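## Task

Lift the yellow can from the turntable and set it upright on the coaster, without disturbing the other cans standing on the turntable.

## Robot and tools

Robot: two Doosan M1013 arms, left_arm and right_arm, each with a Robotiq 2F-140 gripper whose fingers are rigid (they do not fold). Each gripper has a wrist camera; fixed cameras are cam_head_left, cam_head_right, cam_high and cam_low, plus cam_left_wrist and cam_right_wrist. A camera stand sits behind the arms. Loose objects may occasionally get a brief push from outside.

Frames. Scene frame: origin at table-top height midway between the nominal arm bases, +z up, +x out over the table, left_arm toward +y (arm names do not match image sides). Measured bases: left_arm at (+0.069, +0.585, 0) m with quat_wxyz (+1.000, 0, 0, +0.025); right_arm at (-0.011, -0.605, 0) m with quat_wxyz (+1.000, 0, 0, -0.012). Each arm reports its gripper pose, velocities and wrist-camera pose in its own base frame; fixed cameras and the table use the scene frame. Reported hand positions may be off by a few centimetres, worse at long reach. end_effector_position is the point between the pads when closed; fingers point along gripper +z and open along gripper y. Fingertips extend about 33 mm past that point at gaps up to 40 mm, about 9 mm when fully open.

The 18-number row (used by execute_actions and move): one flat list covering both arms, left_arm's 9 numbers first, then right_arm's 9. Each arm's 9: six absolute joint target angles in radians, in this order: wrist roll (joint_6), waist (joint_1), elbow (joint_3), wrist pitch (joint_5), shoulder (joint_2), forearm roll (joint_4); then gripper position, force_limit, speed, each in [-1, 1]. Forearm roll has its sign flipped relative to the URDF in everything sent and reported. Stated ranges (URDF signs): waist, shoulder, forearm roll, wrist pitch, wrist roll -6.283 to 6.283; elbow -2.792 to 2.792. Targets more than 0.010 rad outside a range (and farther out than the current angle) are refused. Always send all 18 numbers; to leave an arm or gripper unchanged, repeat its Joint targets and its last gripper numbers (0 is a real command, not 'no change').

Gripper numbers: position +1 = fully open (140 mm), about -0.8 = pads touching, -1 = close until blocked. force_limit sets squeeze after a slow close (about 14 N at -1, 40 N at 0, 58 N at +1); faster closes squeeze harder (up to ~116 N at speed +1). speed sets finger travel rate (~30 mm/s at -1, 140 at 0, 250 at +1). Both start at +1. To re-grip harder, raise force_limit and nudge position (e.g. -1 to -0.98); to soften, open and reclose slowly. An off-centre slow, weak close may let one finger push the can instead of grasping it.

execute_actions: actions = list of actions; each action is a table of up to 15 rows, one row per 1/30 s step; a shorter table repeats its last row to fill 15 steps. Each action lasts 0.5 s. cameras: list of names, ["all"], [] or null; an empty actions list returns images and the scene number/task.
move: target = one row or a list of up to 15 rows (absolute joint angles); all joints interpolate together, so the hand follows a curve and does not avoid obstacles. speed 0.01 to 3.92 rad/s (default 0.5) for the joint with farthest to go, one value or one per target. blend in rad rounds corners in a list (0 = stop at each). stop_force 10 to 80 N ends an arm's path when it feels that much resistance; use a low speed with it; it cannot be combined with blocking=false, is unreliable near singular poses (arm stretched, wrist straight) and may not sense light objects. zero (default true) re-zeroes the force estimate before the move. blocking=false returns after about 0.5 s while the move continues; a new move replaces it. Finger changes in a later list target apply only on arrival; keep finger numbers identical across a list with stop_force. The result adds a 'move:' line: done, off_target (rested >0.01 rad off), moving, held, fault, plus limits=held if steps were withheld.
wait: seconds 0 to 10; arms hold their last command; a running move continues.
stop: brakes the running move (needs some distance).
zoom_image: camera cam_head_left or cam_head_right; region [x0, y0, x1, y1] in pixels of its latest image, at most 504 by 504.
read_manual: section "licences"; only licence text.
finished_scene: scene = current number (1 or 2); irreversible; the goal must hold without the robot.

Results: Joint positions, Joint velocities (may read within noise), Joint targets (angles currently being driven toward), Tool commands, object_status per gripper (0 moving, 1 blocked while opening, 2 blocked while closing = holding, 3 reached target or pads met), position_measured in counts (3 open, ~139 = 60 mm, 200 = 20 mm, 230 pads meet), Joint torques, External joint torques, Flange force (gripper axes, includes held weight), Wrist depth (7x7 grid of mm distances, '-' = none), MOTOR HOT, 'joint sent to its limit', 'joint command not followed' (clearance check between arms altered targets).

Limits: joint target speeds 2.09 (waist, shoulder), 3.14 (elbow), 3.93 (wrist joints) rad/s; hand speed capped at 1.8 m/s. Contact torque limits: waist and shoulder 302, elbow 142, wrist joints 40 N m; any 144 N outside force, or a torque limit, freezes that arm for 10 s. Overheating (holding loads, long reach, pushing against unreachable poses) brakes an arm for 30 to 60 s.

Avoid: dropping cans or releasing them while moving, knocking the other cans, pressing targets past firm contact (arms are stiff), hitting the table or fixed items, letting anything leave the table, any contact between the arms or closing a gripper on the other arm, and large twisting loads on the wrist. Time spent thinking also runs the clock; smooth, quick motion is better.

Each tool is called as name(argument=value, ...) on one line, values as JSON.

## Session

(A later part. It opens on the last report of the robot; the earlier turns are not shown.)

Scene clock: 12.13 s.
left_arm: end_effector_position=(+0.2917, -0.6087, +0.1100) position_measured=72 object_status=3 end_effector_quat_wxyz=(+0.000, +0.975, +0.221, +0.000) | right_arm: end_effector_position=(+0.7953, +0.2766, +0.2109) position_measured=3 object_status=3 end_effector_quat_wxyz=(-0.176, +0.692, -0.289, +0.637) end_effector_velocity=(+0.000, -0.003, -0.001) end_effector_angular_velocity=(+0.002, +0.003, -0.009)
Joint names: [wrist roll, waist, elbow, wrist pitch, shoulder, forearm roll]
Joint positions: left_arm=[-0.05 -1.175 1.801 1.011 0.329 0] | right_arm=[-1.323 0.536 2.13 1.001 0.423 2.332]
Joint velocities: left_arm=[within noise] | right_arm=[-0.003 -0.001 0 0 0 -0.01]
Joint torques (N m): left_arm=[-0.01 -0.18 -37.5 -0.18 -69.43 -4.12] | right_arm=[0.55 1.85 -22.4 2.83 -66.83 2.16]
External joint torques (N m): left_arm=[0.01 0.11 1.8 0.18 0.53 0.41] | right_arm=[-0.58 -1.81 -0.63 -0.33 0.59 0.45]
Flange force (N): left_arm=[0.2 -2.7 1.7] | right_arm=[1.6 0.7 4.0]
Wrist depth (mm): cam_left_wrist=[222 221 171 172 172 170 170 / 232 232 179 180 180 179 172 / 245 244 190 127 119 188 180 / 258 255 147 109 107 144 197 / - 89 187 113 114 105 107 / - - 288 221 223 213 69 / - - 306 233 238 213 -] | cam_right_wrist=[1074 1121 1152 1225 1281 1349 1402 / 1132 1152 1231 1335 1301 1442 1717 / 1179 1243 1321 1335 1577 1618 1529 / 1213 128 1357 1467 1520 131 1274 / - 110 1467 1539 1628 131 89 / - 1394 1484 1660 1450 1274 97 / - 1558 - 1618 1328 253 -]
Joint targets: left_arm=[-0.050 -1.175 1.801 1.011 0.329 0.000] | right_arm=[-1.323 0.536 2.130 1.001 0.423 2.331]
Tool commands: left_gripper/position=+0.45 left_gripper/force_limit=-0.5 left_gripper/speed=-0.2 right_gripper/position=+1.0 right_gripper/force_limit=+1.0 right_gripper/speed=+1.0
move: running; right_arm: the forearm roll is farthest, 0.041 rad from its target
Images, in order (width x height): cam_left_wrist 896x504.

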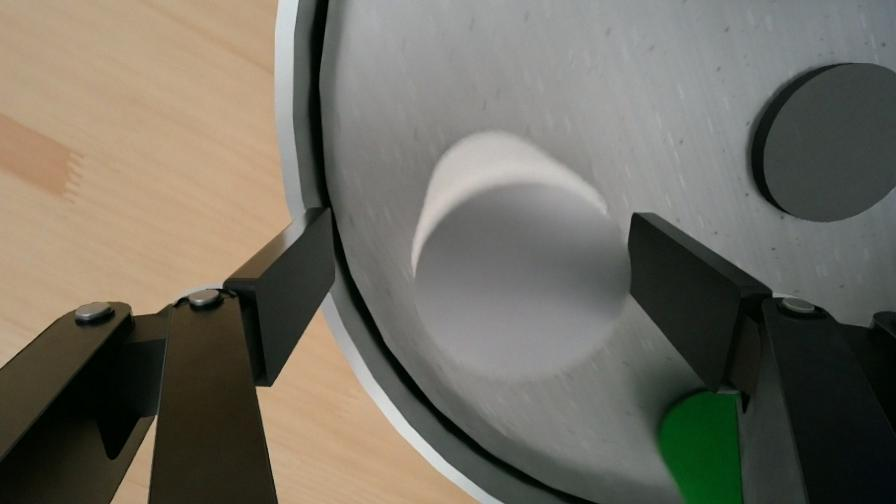

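wait(seconds=10, cameras=[])

wait(seconds=1.0, cameras=[])

move(target=[[-0.05, -1.06, 1.8013, 1.0113, 0.3290, 0.0, -1.0, -0.5, -0.2, -1.335, 0.536, 2.130, 1.001, 0.423, 2.291, 1.0, 1.0, 1.0], [-0.05, -1.0, 1.6539, 1.2555, 0.2322, 0.0, -1.0, -0.5, -0.2, -1.335, 0.536, 2.130, 1.001, 0.423, 2.291, 1.0, 1.0, 1.0], [-0.05, -0.874, 2.0101, 1.0318, 0.0997, 0.0, -1.0, -0.5, -0.2, -1.335, 0.536, 2.130, 1.001, 0.423, 2.291, 1.0, 1.0, 1.0]], speed=[0.184, 0.8, 0.7], blend=[0.03, 0.05, 0.0], cameras=["cam_left_wrist", "cam_head_left", "cam_low"])

Scene clock: 16.37 s.
left_arm: end_effector_position=(+0.2917, -0.6087, +0.1100) position_measured=72 object_status=3 end_effector_quat_wxyz=(+0.000, +0.975, +0.221, +0.000) | right_arm: end_effector_position=(+0.7932, +0.2665, +0.2062) position_measured=3 object_status=3 end_effector_quat_wxyz=(-0.166, +0.691, -0.304, +0.634)
Joint names: [wrist roll, waist, elbow, wrist pitch, shoulder, forearm roll]
Joint positions: left_arm=[-0.05 -1.175 1.801 1.011 0.329 0] | right_arm=[-1.335 0.536 2.13 1.001 0.423 2.291]
Joint torques (N m): left_arm=[-0.02 0.51 -37.41 -0.17 -69.86 -4.11] | right_arm=[0.44 2.15 -22.3 2.87 -67.68 2.27]
External joint torques (N m): left_arm=[0.02 -0.46 1.42 0.16 -0.02 0.37] | right_arm=[-0.47 -1.98 -0.86 -0.39 1.45 0.33]
Flange force (N): left_arm=[-0.7 -2.8 0.9] | right_arm=[0.2 0.7 5.3]
Wrist depth (mm): cam_left_wrist=[222 221 171 172 172 171 170 / 233 231 179 98 176 179 172 / 245 244 191 102 103 189 179 / 258 255 146 107 109 144 197 / - 89 186 211 210 105 108 / - - 288 221 223 197 69 / - - 306 232 237 179 -] | cam_right_wrist=[1074 1121 1174 1255 1301 1402 1520 / 1102 1147 1255 1307 1379 1502 1577 / 1158 1207 1287 1342 1628 1628 1402 / 1196 128 1371 1484 1520 140 1268 / - 110 1450 1628 1628 131 89 / - 1371 1502 1660 1484 1249 98 / - 1467 1597 1607 1328 248 -]
Joint targets: left_arm=[-0.050 -1.175 1.801 1.011 0.329 0.000] | right_arm=[-1.335 0.536 2.130 1.001 0.423 2.291]
Tool commands: left_gripper/position=+0.45 left_gripper/force_limit=-0.5 left_gripper/speed=-0.2 right_gripper/position=+1.0 right_gripper/force_limit=+1.0 right_gripper/speed=+1.0
earlier move: done
wait: 2.30 of 10 s (the move ended)
No camera images: "cameras" was empty.

Scene clock: 17.37 s.
left_arm: end_effector_position=(+0.2917, -0.6087, +0.1100) position_measured=72 object_status=3 end_effector_quat_wxyz=(+0.000, +0.975, +0.221, +0.000) | right_arm: end_effector_position=(+0.7932, +0.2665, +0.2062) position_measured=3 object_status=3 end_effector_quat_wxyz=(-0.166, +0.691, -0.304, +0.634)
Joint names: [wrist roll, waist, elbow, wrist pitch, shoulder, forearm roll]
Joint positions: left_arm=[-0.05 -1.175 1.801 1.011 0.329 0] | right_arm=[-1.335 0.536 2.13 1.001 0.423 2.291]
Joint torques (N m): left_arm=[-0.12 0.13 -37.54 -0.13 -70.17 -4.11] | right_arm=[0.26 1.68 -22.44 2.86 -66.8 2.36]
External joint torques (N m): left_arm=[0.12 -0.1 1.69 0.12 0.71 0.38] | right_arm=[-0.29 -1.77 -0.46 -0.4 1.02 0.21]
Flange force (N): left_arm=[0.0 -2.3 1.9] | right_arm=[0.7 1.0 4.1]
Wrist depth (mm): cam_left_wrist=[222 221 171 172 172 171 170 / 233 232 179 180 180 179 172 / 245 243 190 188 189 188 179 / 258 254 146 147 137 144 198 / - 89 187 115 114 105 204 / - - 287 122 121 220 69 / - - 304 233 237 234 -] | cam_right_wrist=[1056 1097 1168 1262 1301 1502 1502 / 1102 1163 1219 1335 1402 - 1558 / 1132 1213 1467 1379 1434 1855 1426 / 1249 128 1357 1434 1459 140 1274 / - 110 1357 1577 1577 131 89 / - 1386 1502 1682 1493 1243 98 / - 1539 - 1558 1342 248 -]
Joint targets: left_arm=[-0.050 -1.175 1.801 1.011 0.329 0.000] | right_arm=[-1.335 0.536 2.130 1.001 0.423 2.291]
Tool commands: left_gripper/position=+0.45 left_gripper/force_limit=-0.5 left_gripper/speed=-0.2 right_gripper/position=+1.0 right_gripper/force_limit=+1.0 right_gripper/speed=+1.0
wait: 1.00 s; at rest by 0.17 s
No camera images: "cameras" was empty.

Scene clock: 19.30 s.
left_arm: end_effector_position=(+0.3740, -0.3932, +0.1500) position_measured=153 object_status=2 end_effector_quat_wxyz=(+0.000, +0.931, +0.365, +0.000) | right_arm: end_effector_position=(+0.7932, +0.2665, +0.2062) position_measured=3 object_status=3 end_effector_quat_wxyz=(-0.166, +0.691, -0.304, +0.634)
Joint names: [wrist roll, waist, elbow, wrist pitch, shoulder, forearm roll]
Joint positions: left_arm=[-0.05 -0.874 2.01 1.032 0.1 0] | right_arm=[-1.335 0.536 2.13 1.001 0.423 2.291]
Joint torques (N m): left_arm=[0 0.65 -39.4 -0.2 -47.69 -4.13] | right_arm=[0.43 1.69 -22.63 2.94 -66.21 2.29]
External joint torques (N m): left_arm=[0 -0.63 3.17 0.19 1.16 0.36] | right_arm=[-0.46 -1.81 -0.29 -0.47 0.37 0.28]
Flange force (N): left_arm=[-1.2 -3.7 4.0] | right_arm=[2.0 0.8 3.3]
Wrist depth (mm): cam_left_wrist=[261 258 257 253 255 254 253 / 270 270 269 257 265 266 265 / 285 284 283 153 275 281 274 / 300 299 292 108 109 265 232 / 314 79 92 113 111 91 249 / - 71 - 338 287 - - / - 71 - 354 287 - -] | cam_right_wrist=[1051 1102 1174 1237 1314 1301 1607 / 1088 1147 1219 1287 1442 1502 1597 / 1158 1196 1314 1342 - 1587 1426 / 1213 128 1349 1379 1511 140 1243 / - 110 1349 1577 1597 131 89 / - 1379 1567 1660 1484 1255 97 / - 1476 1639 1587 1335 248 -]
Joint targets: left_arm=[-0.050 -0.874 2.010 1.032 0.100 0.000] | right_arm=[-1.335 0.536 2.130 1.001 0.423 2.291]
move: done
Images, in order (width x height): cam_head_left 896x504, cam_low 896x504, cam_left_wrist 896x504.

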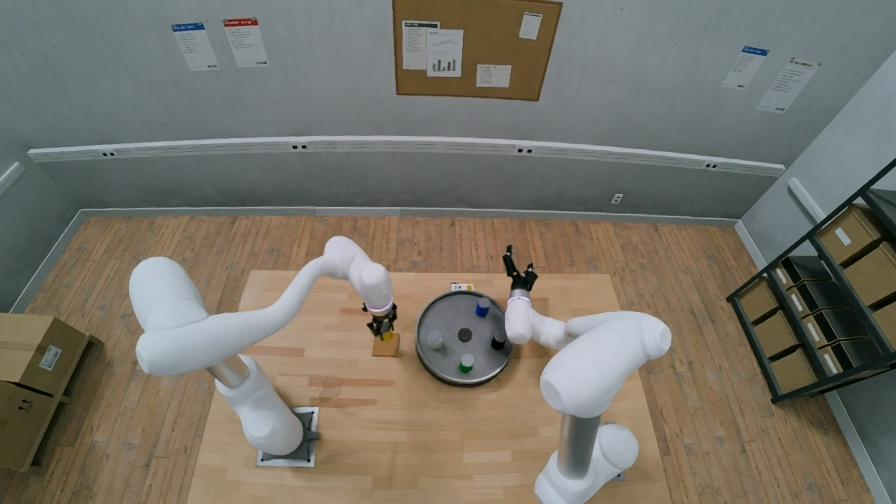

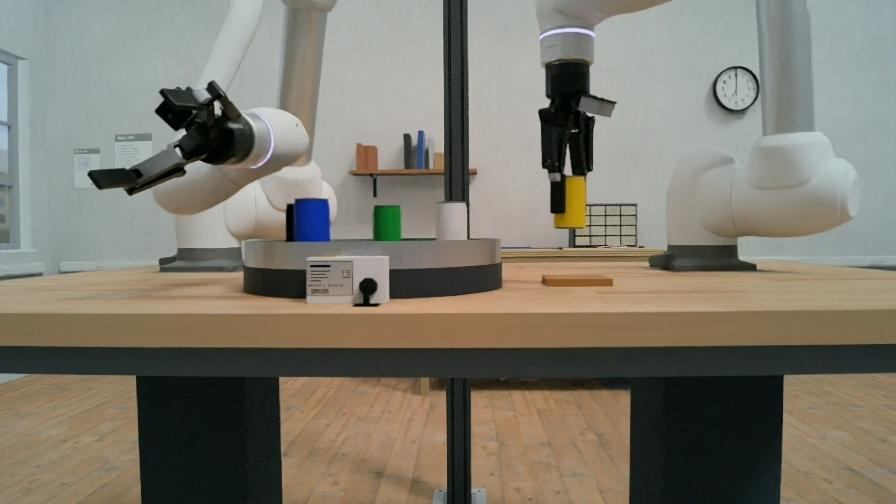

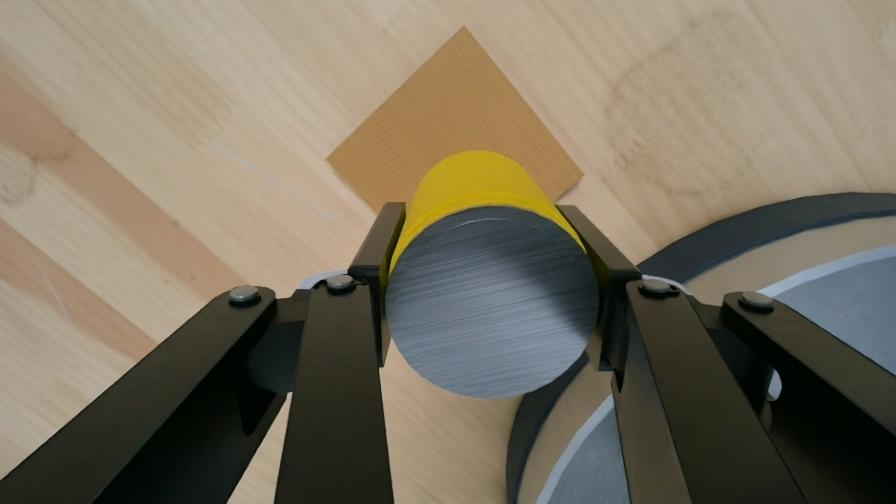

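move(target=[-0.0411, -0.8651, 2.0964, 0.8848, 0.1603, 0.0, -1.0, -0.5, -0.2, -1.335, 0.536, 2.130, 1.001, 0.423, 2.291, 1.0, 1.0, 1.0], speed=0.35, cameras=[])

move(target=[-0.0411, -0.8651, 2.1114, 0.8481, 0.1821, 0.0, -1.0, -0.5, -0.2, -1.335, 0.536, 2.130, 1.001, 0.423, 2.291, 1.0, 1.0, 1.0], speed=0.03, stop_force=10, cameras=["cam_left_wrist"])

move(target=[[-0.0411, -0.8651, 2.1031, 0.8685, 0.1700, 0.0, 0.4, -0.5, -0.3, -1.335, 0.536, 2.130, 1.001, 0.423, 2.291, 1.0, 1.0, 1.0], [-0.0411, -0.8651, 1.9709, 1.1281, 0.0426, 0.0, 0.4, -0.5, -0.3, -1.335, 0.536, 2.130, 1.001, 0.423, 2.291, 1.0, 1.0, 1.0]], speed=[0.2, 0.5], cameras=["cam_left_wrist", "cam_low", "cam_head_left"])

Scene clock: 22.47 s.
left_arm: end_effector_position=(+0.3710, -0.3823, +0.0780) position_measured=153 object_status=2 end_effector_quat_wxyz=(+0.000, +0.931, +0.365, +0.000) | right_arm: end_effector_position=(+0.7932, +0.2665, +0.2062) position_measured=3 object_status=3 end_effector_quat_wxyz=(-0.166, +0.691, -0.304, +0.634)
Joint names: [wrist roll, waist, elbow, wrist pitch, shoulder, forearm roll]
Joint positions: left_arm=[-0.041 -0.865 2.096 0.885 0.16 0] | right_arm=[-1.335 0.536 2.13 1.001 0.423 2.291]
Joint torques (N m): left_arm=[-0.06 -0.64 -34.88 -0.09 -50.15 -3.83] | right_arm=[0.41 2.21 -22.33 2.92 -66.65 2.35]
External joint torques (N m): left_arm=[0.06 0.63 2.2 0.09 0.66 0.44] | right_arm=[-0.44 -2.12 -0.74 -0.42 -0.01 0.24]
Flange force (N): left_arm=[1.2 -2.9 2.5] | right_arm=[2.7 0.3 3.8]
Wrist depth (mm): cam_left_wrist=[193 192 192 188 190 190 190 / 202 202 201 191 196 199 197 / 213 212 207 156 197 210 208 / 225 223 219 108 109 220 217 / 235 89 92 114 111 91 174 / - 71 - 250 248 92 - / - 71 - 265 263 - -] | cam_right_wrist=[1056 1102 1174 1342 1294 1386 1402 / 1107 1142 1231 1294 1371 1410 1558 / 1168 1213 1294 1321 1529 1607 1418 / 1185 128 1328 1493 1577 140 1262 / - 110 1467 1829 1671 131 89 / - 1402 1476 1765 1484 1225 97 / - 1529 1639 1567 1364 248 -]
Joint targets: left_arm=[-0.041 -0.865 2.096 0.885 0.160 0.000] | right_arm=[-1.335 0.536 2.130 1.001 0.423 2.291]
move: done
No camera images: "cameras" was empty.

Scene clock: 23.67 s.
left_arm: end_effector_position=(+0.3711, -0.3823, +0.0685) position_measured=153 object_status=2 end_effector_quat_wxyz=(+0.000, +0.931, +0.365, +0.000) | right_arm: end_effector_position=(+0.7932, +0.2665, +0.2062) position_measured=3 object_status=3 end_effector_quat_wxyz=(-0.166, +0.691, -0.304, +0.634)
Joint names: [wrist roll, waist, elbow, wrist pitch, shoulder, forearm roll]
Joint positions: left_arm=[-0.041 -0.865 2.104 0.865 0.172 0] | right_arm=[-1.335 0.536 2.13 1.001 0.423 2.291]
Joint torques (N m): left_arm=[0.05 -0.39 -23.06 -2.92 -31.38 -3.79] | right_arm=[0.42 1.49 -22.56 2.94 -67.1 2.31]
External joint torques (N m): left_arm=[-0.05 0.42 -9.07 2.91 -18.48 0.45] | right_arm=[-0.45 -1.37 -0.39 -0.46 0.71 0.27]
Flange force (N): left_arm=[0.5 -9.2 -36.0] | right_arm=[1.0 0.3 3.3]
Wrist depth (mm): cam_left_wrist=[184 184 184 181 182 182 181 / 194 193 192 182 187 190 189 / 203 203 198 155 188 200 200 / 215 214 209 108 109 211 210 / 227 89 92 113 111 91 188 / - 71 - 238 237 - - / - 71 - 252 253 - -] | cam_right_wrist=[1056 1102 1158 1243 1294 1402 1520 / 1097 1174 1225 1357 1364 1467 1577 / 1179 1225 - 1371 1539 1597 1434 / 1196 128 1442 1459 1567 140 1262 / - 110 1442 1567 1639 131 89 / - 1394 1567 1628 1484 1274 97 / - 1567 1628 1587 1321 248 -]
Joint targets: left_arm=[-0.041 -0.865 2.104 0.865 0.172 0.000] | right_arm=[-1.335 0.536 2.130 1.001 0.423 2.291]
move: contact (left_arm); left_arm: the wrist pitch is farthest, 0.017 rad from its target
Images, in order (width x height): cam_left_wrist 896x504.

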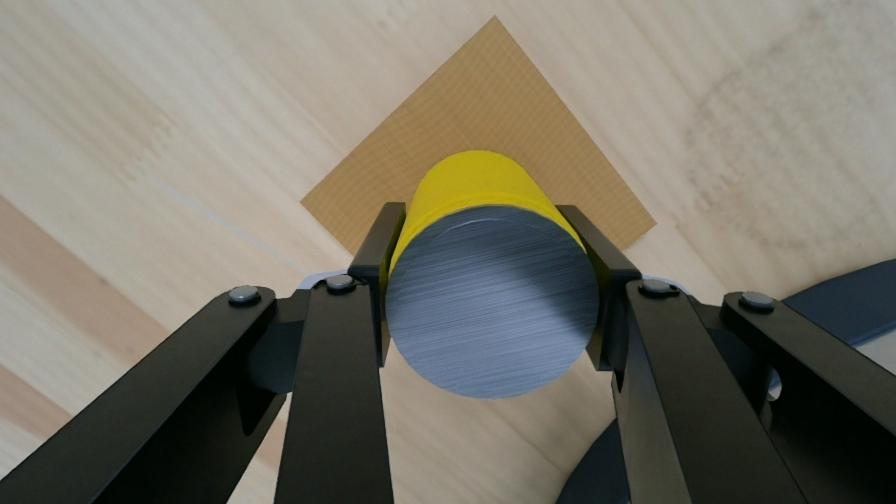

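Scene clock: 25.33 s.
left_arm: end_effector_position=(+0.3710, -0.3821, +0.1999) position_measured=78 object_status=3 end_effector_quat_wxyz=(+0.000, +0.931, +0.365, +0.000) | right_arm: end_effector_position=(+0.7932, +0.2665, +0.2062) position_measured=3 object_status=3 end_effector_quat_wxyz=(-0.166, +0.691, -0.304, +0.634)
Joint names: [wrist roll, waist, elbow, wrist pitch, shoulder, forearm roll]
Joint positions: left_arm=[-0.041 -0.865 1.971 1.128 0.043 0] | right_arm=[-1.335 0.536 2.13 1.001 0.423 2.291]
Joint torques (N m): left_arm=[-0.07 0.1 -39.94 -0.2 -42.68 -4.34] | right_arm=[0.4 1.5 -22.35 2.93 -66.67 2.36]
External joint torques (N m): left_arm=[0.07 -0.1 1.68 0.2 -0.11 0.37] | right_arm=[-0.43 -1.4 -0.75 -0.43 0.19 0.23]
Flange force (N): left_arm=[-0.1 -3.0 1.5] | right_arm=[1.7 -0.3 3.2]
Wrist depth (mm): cam_left_wrist=[302 302 301 300 299 297 297 / 317 317 316 305 310 314 310 / 335 334 331 237 327 325 322 / 353 350 141 348 344 140 290 / - 84 361 366 353 102 94 / - - 392 390 325 - 69 / - - 417 414 345 328 -] | cam_right_wrist=[1069 1112 1168 1255 1268 1434 1484 / 1112 1147 1268 1294 1410 1529 1607 / 1168 1237 1294 1321 1434 1607 1450 / 1219 128 1349 1529 1587 140 1262 / - 110 1434 1548 1660 130 89 / - 1418 1558 1777 1467 1237 97 / - 1539 1529 1597 1357 248 -]
Joint targets: left_arm=[-0.041 -0.865 1.971 1.128 0.043 0.000] | right_arm=[-1.335 0.536 2.130 1.001 0.423 2.291]
move: done
Images, in order (width x height): cam_head_left 896x504, cam_low 896x504, cam_left_wrist 896x504.

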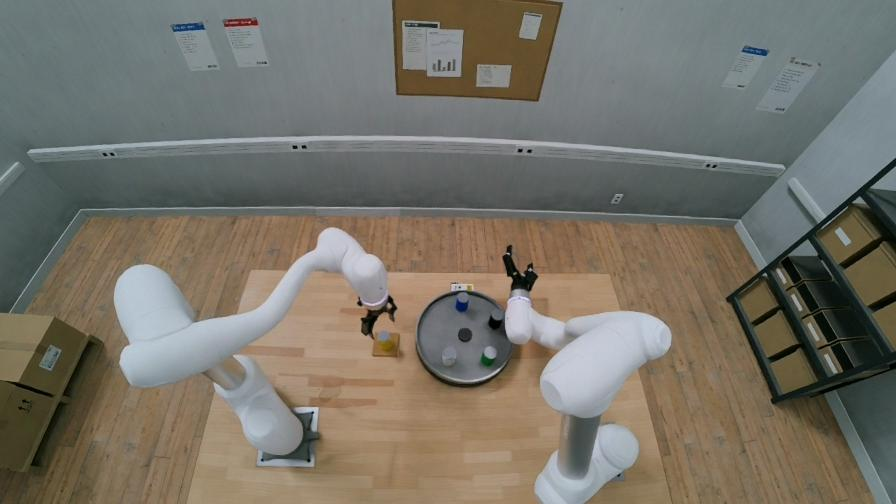

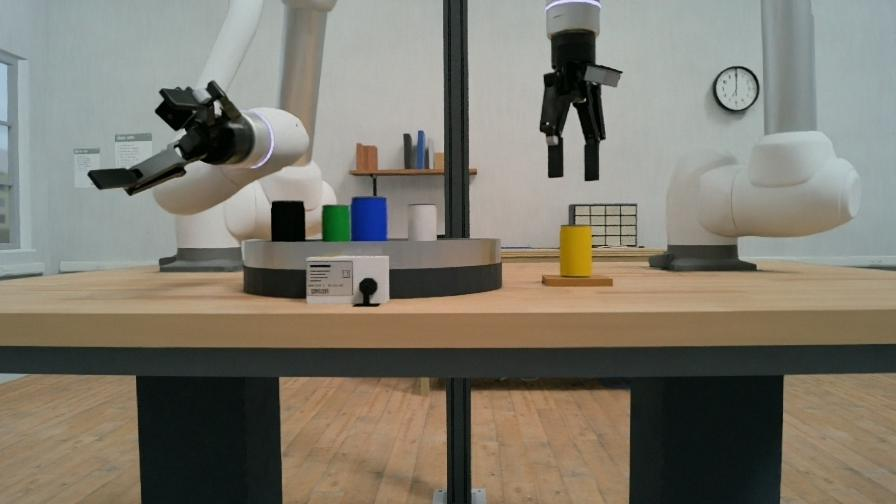

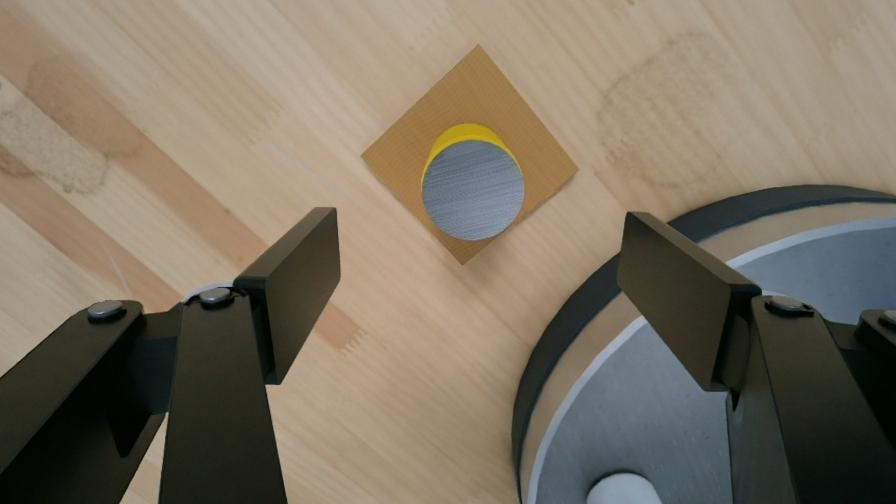

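finished_scene(scene=2)

The scene is finished: the task was done.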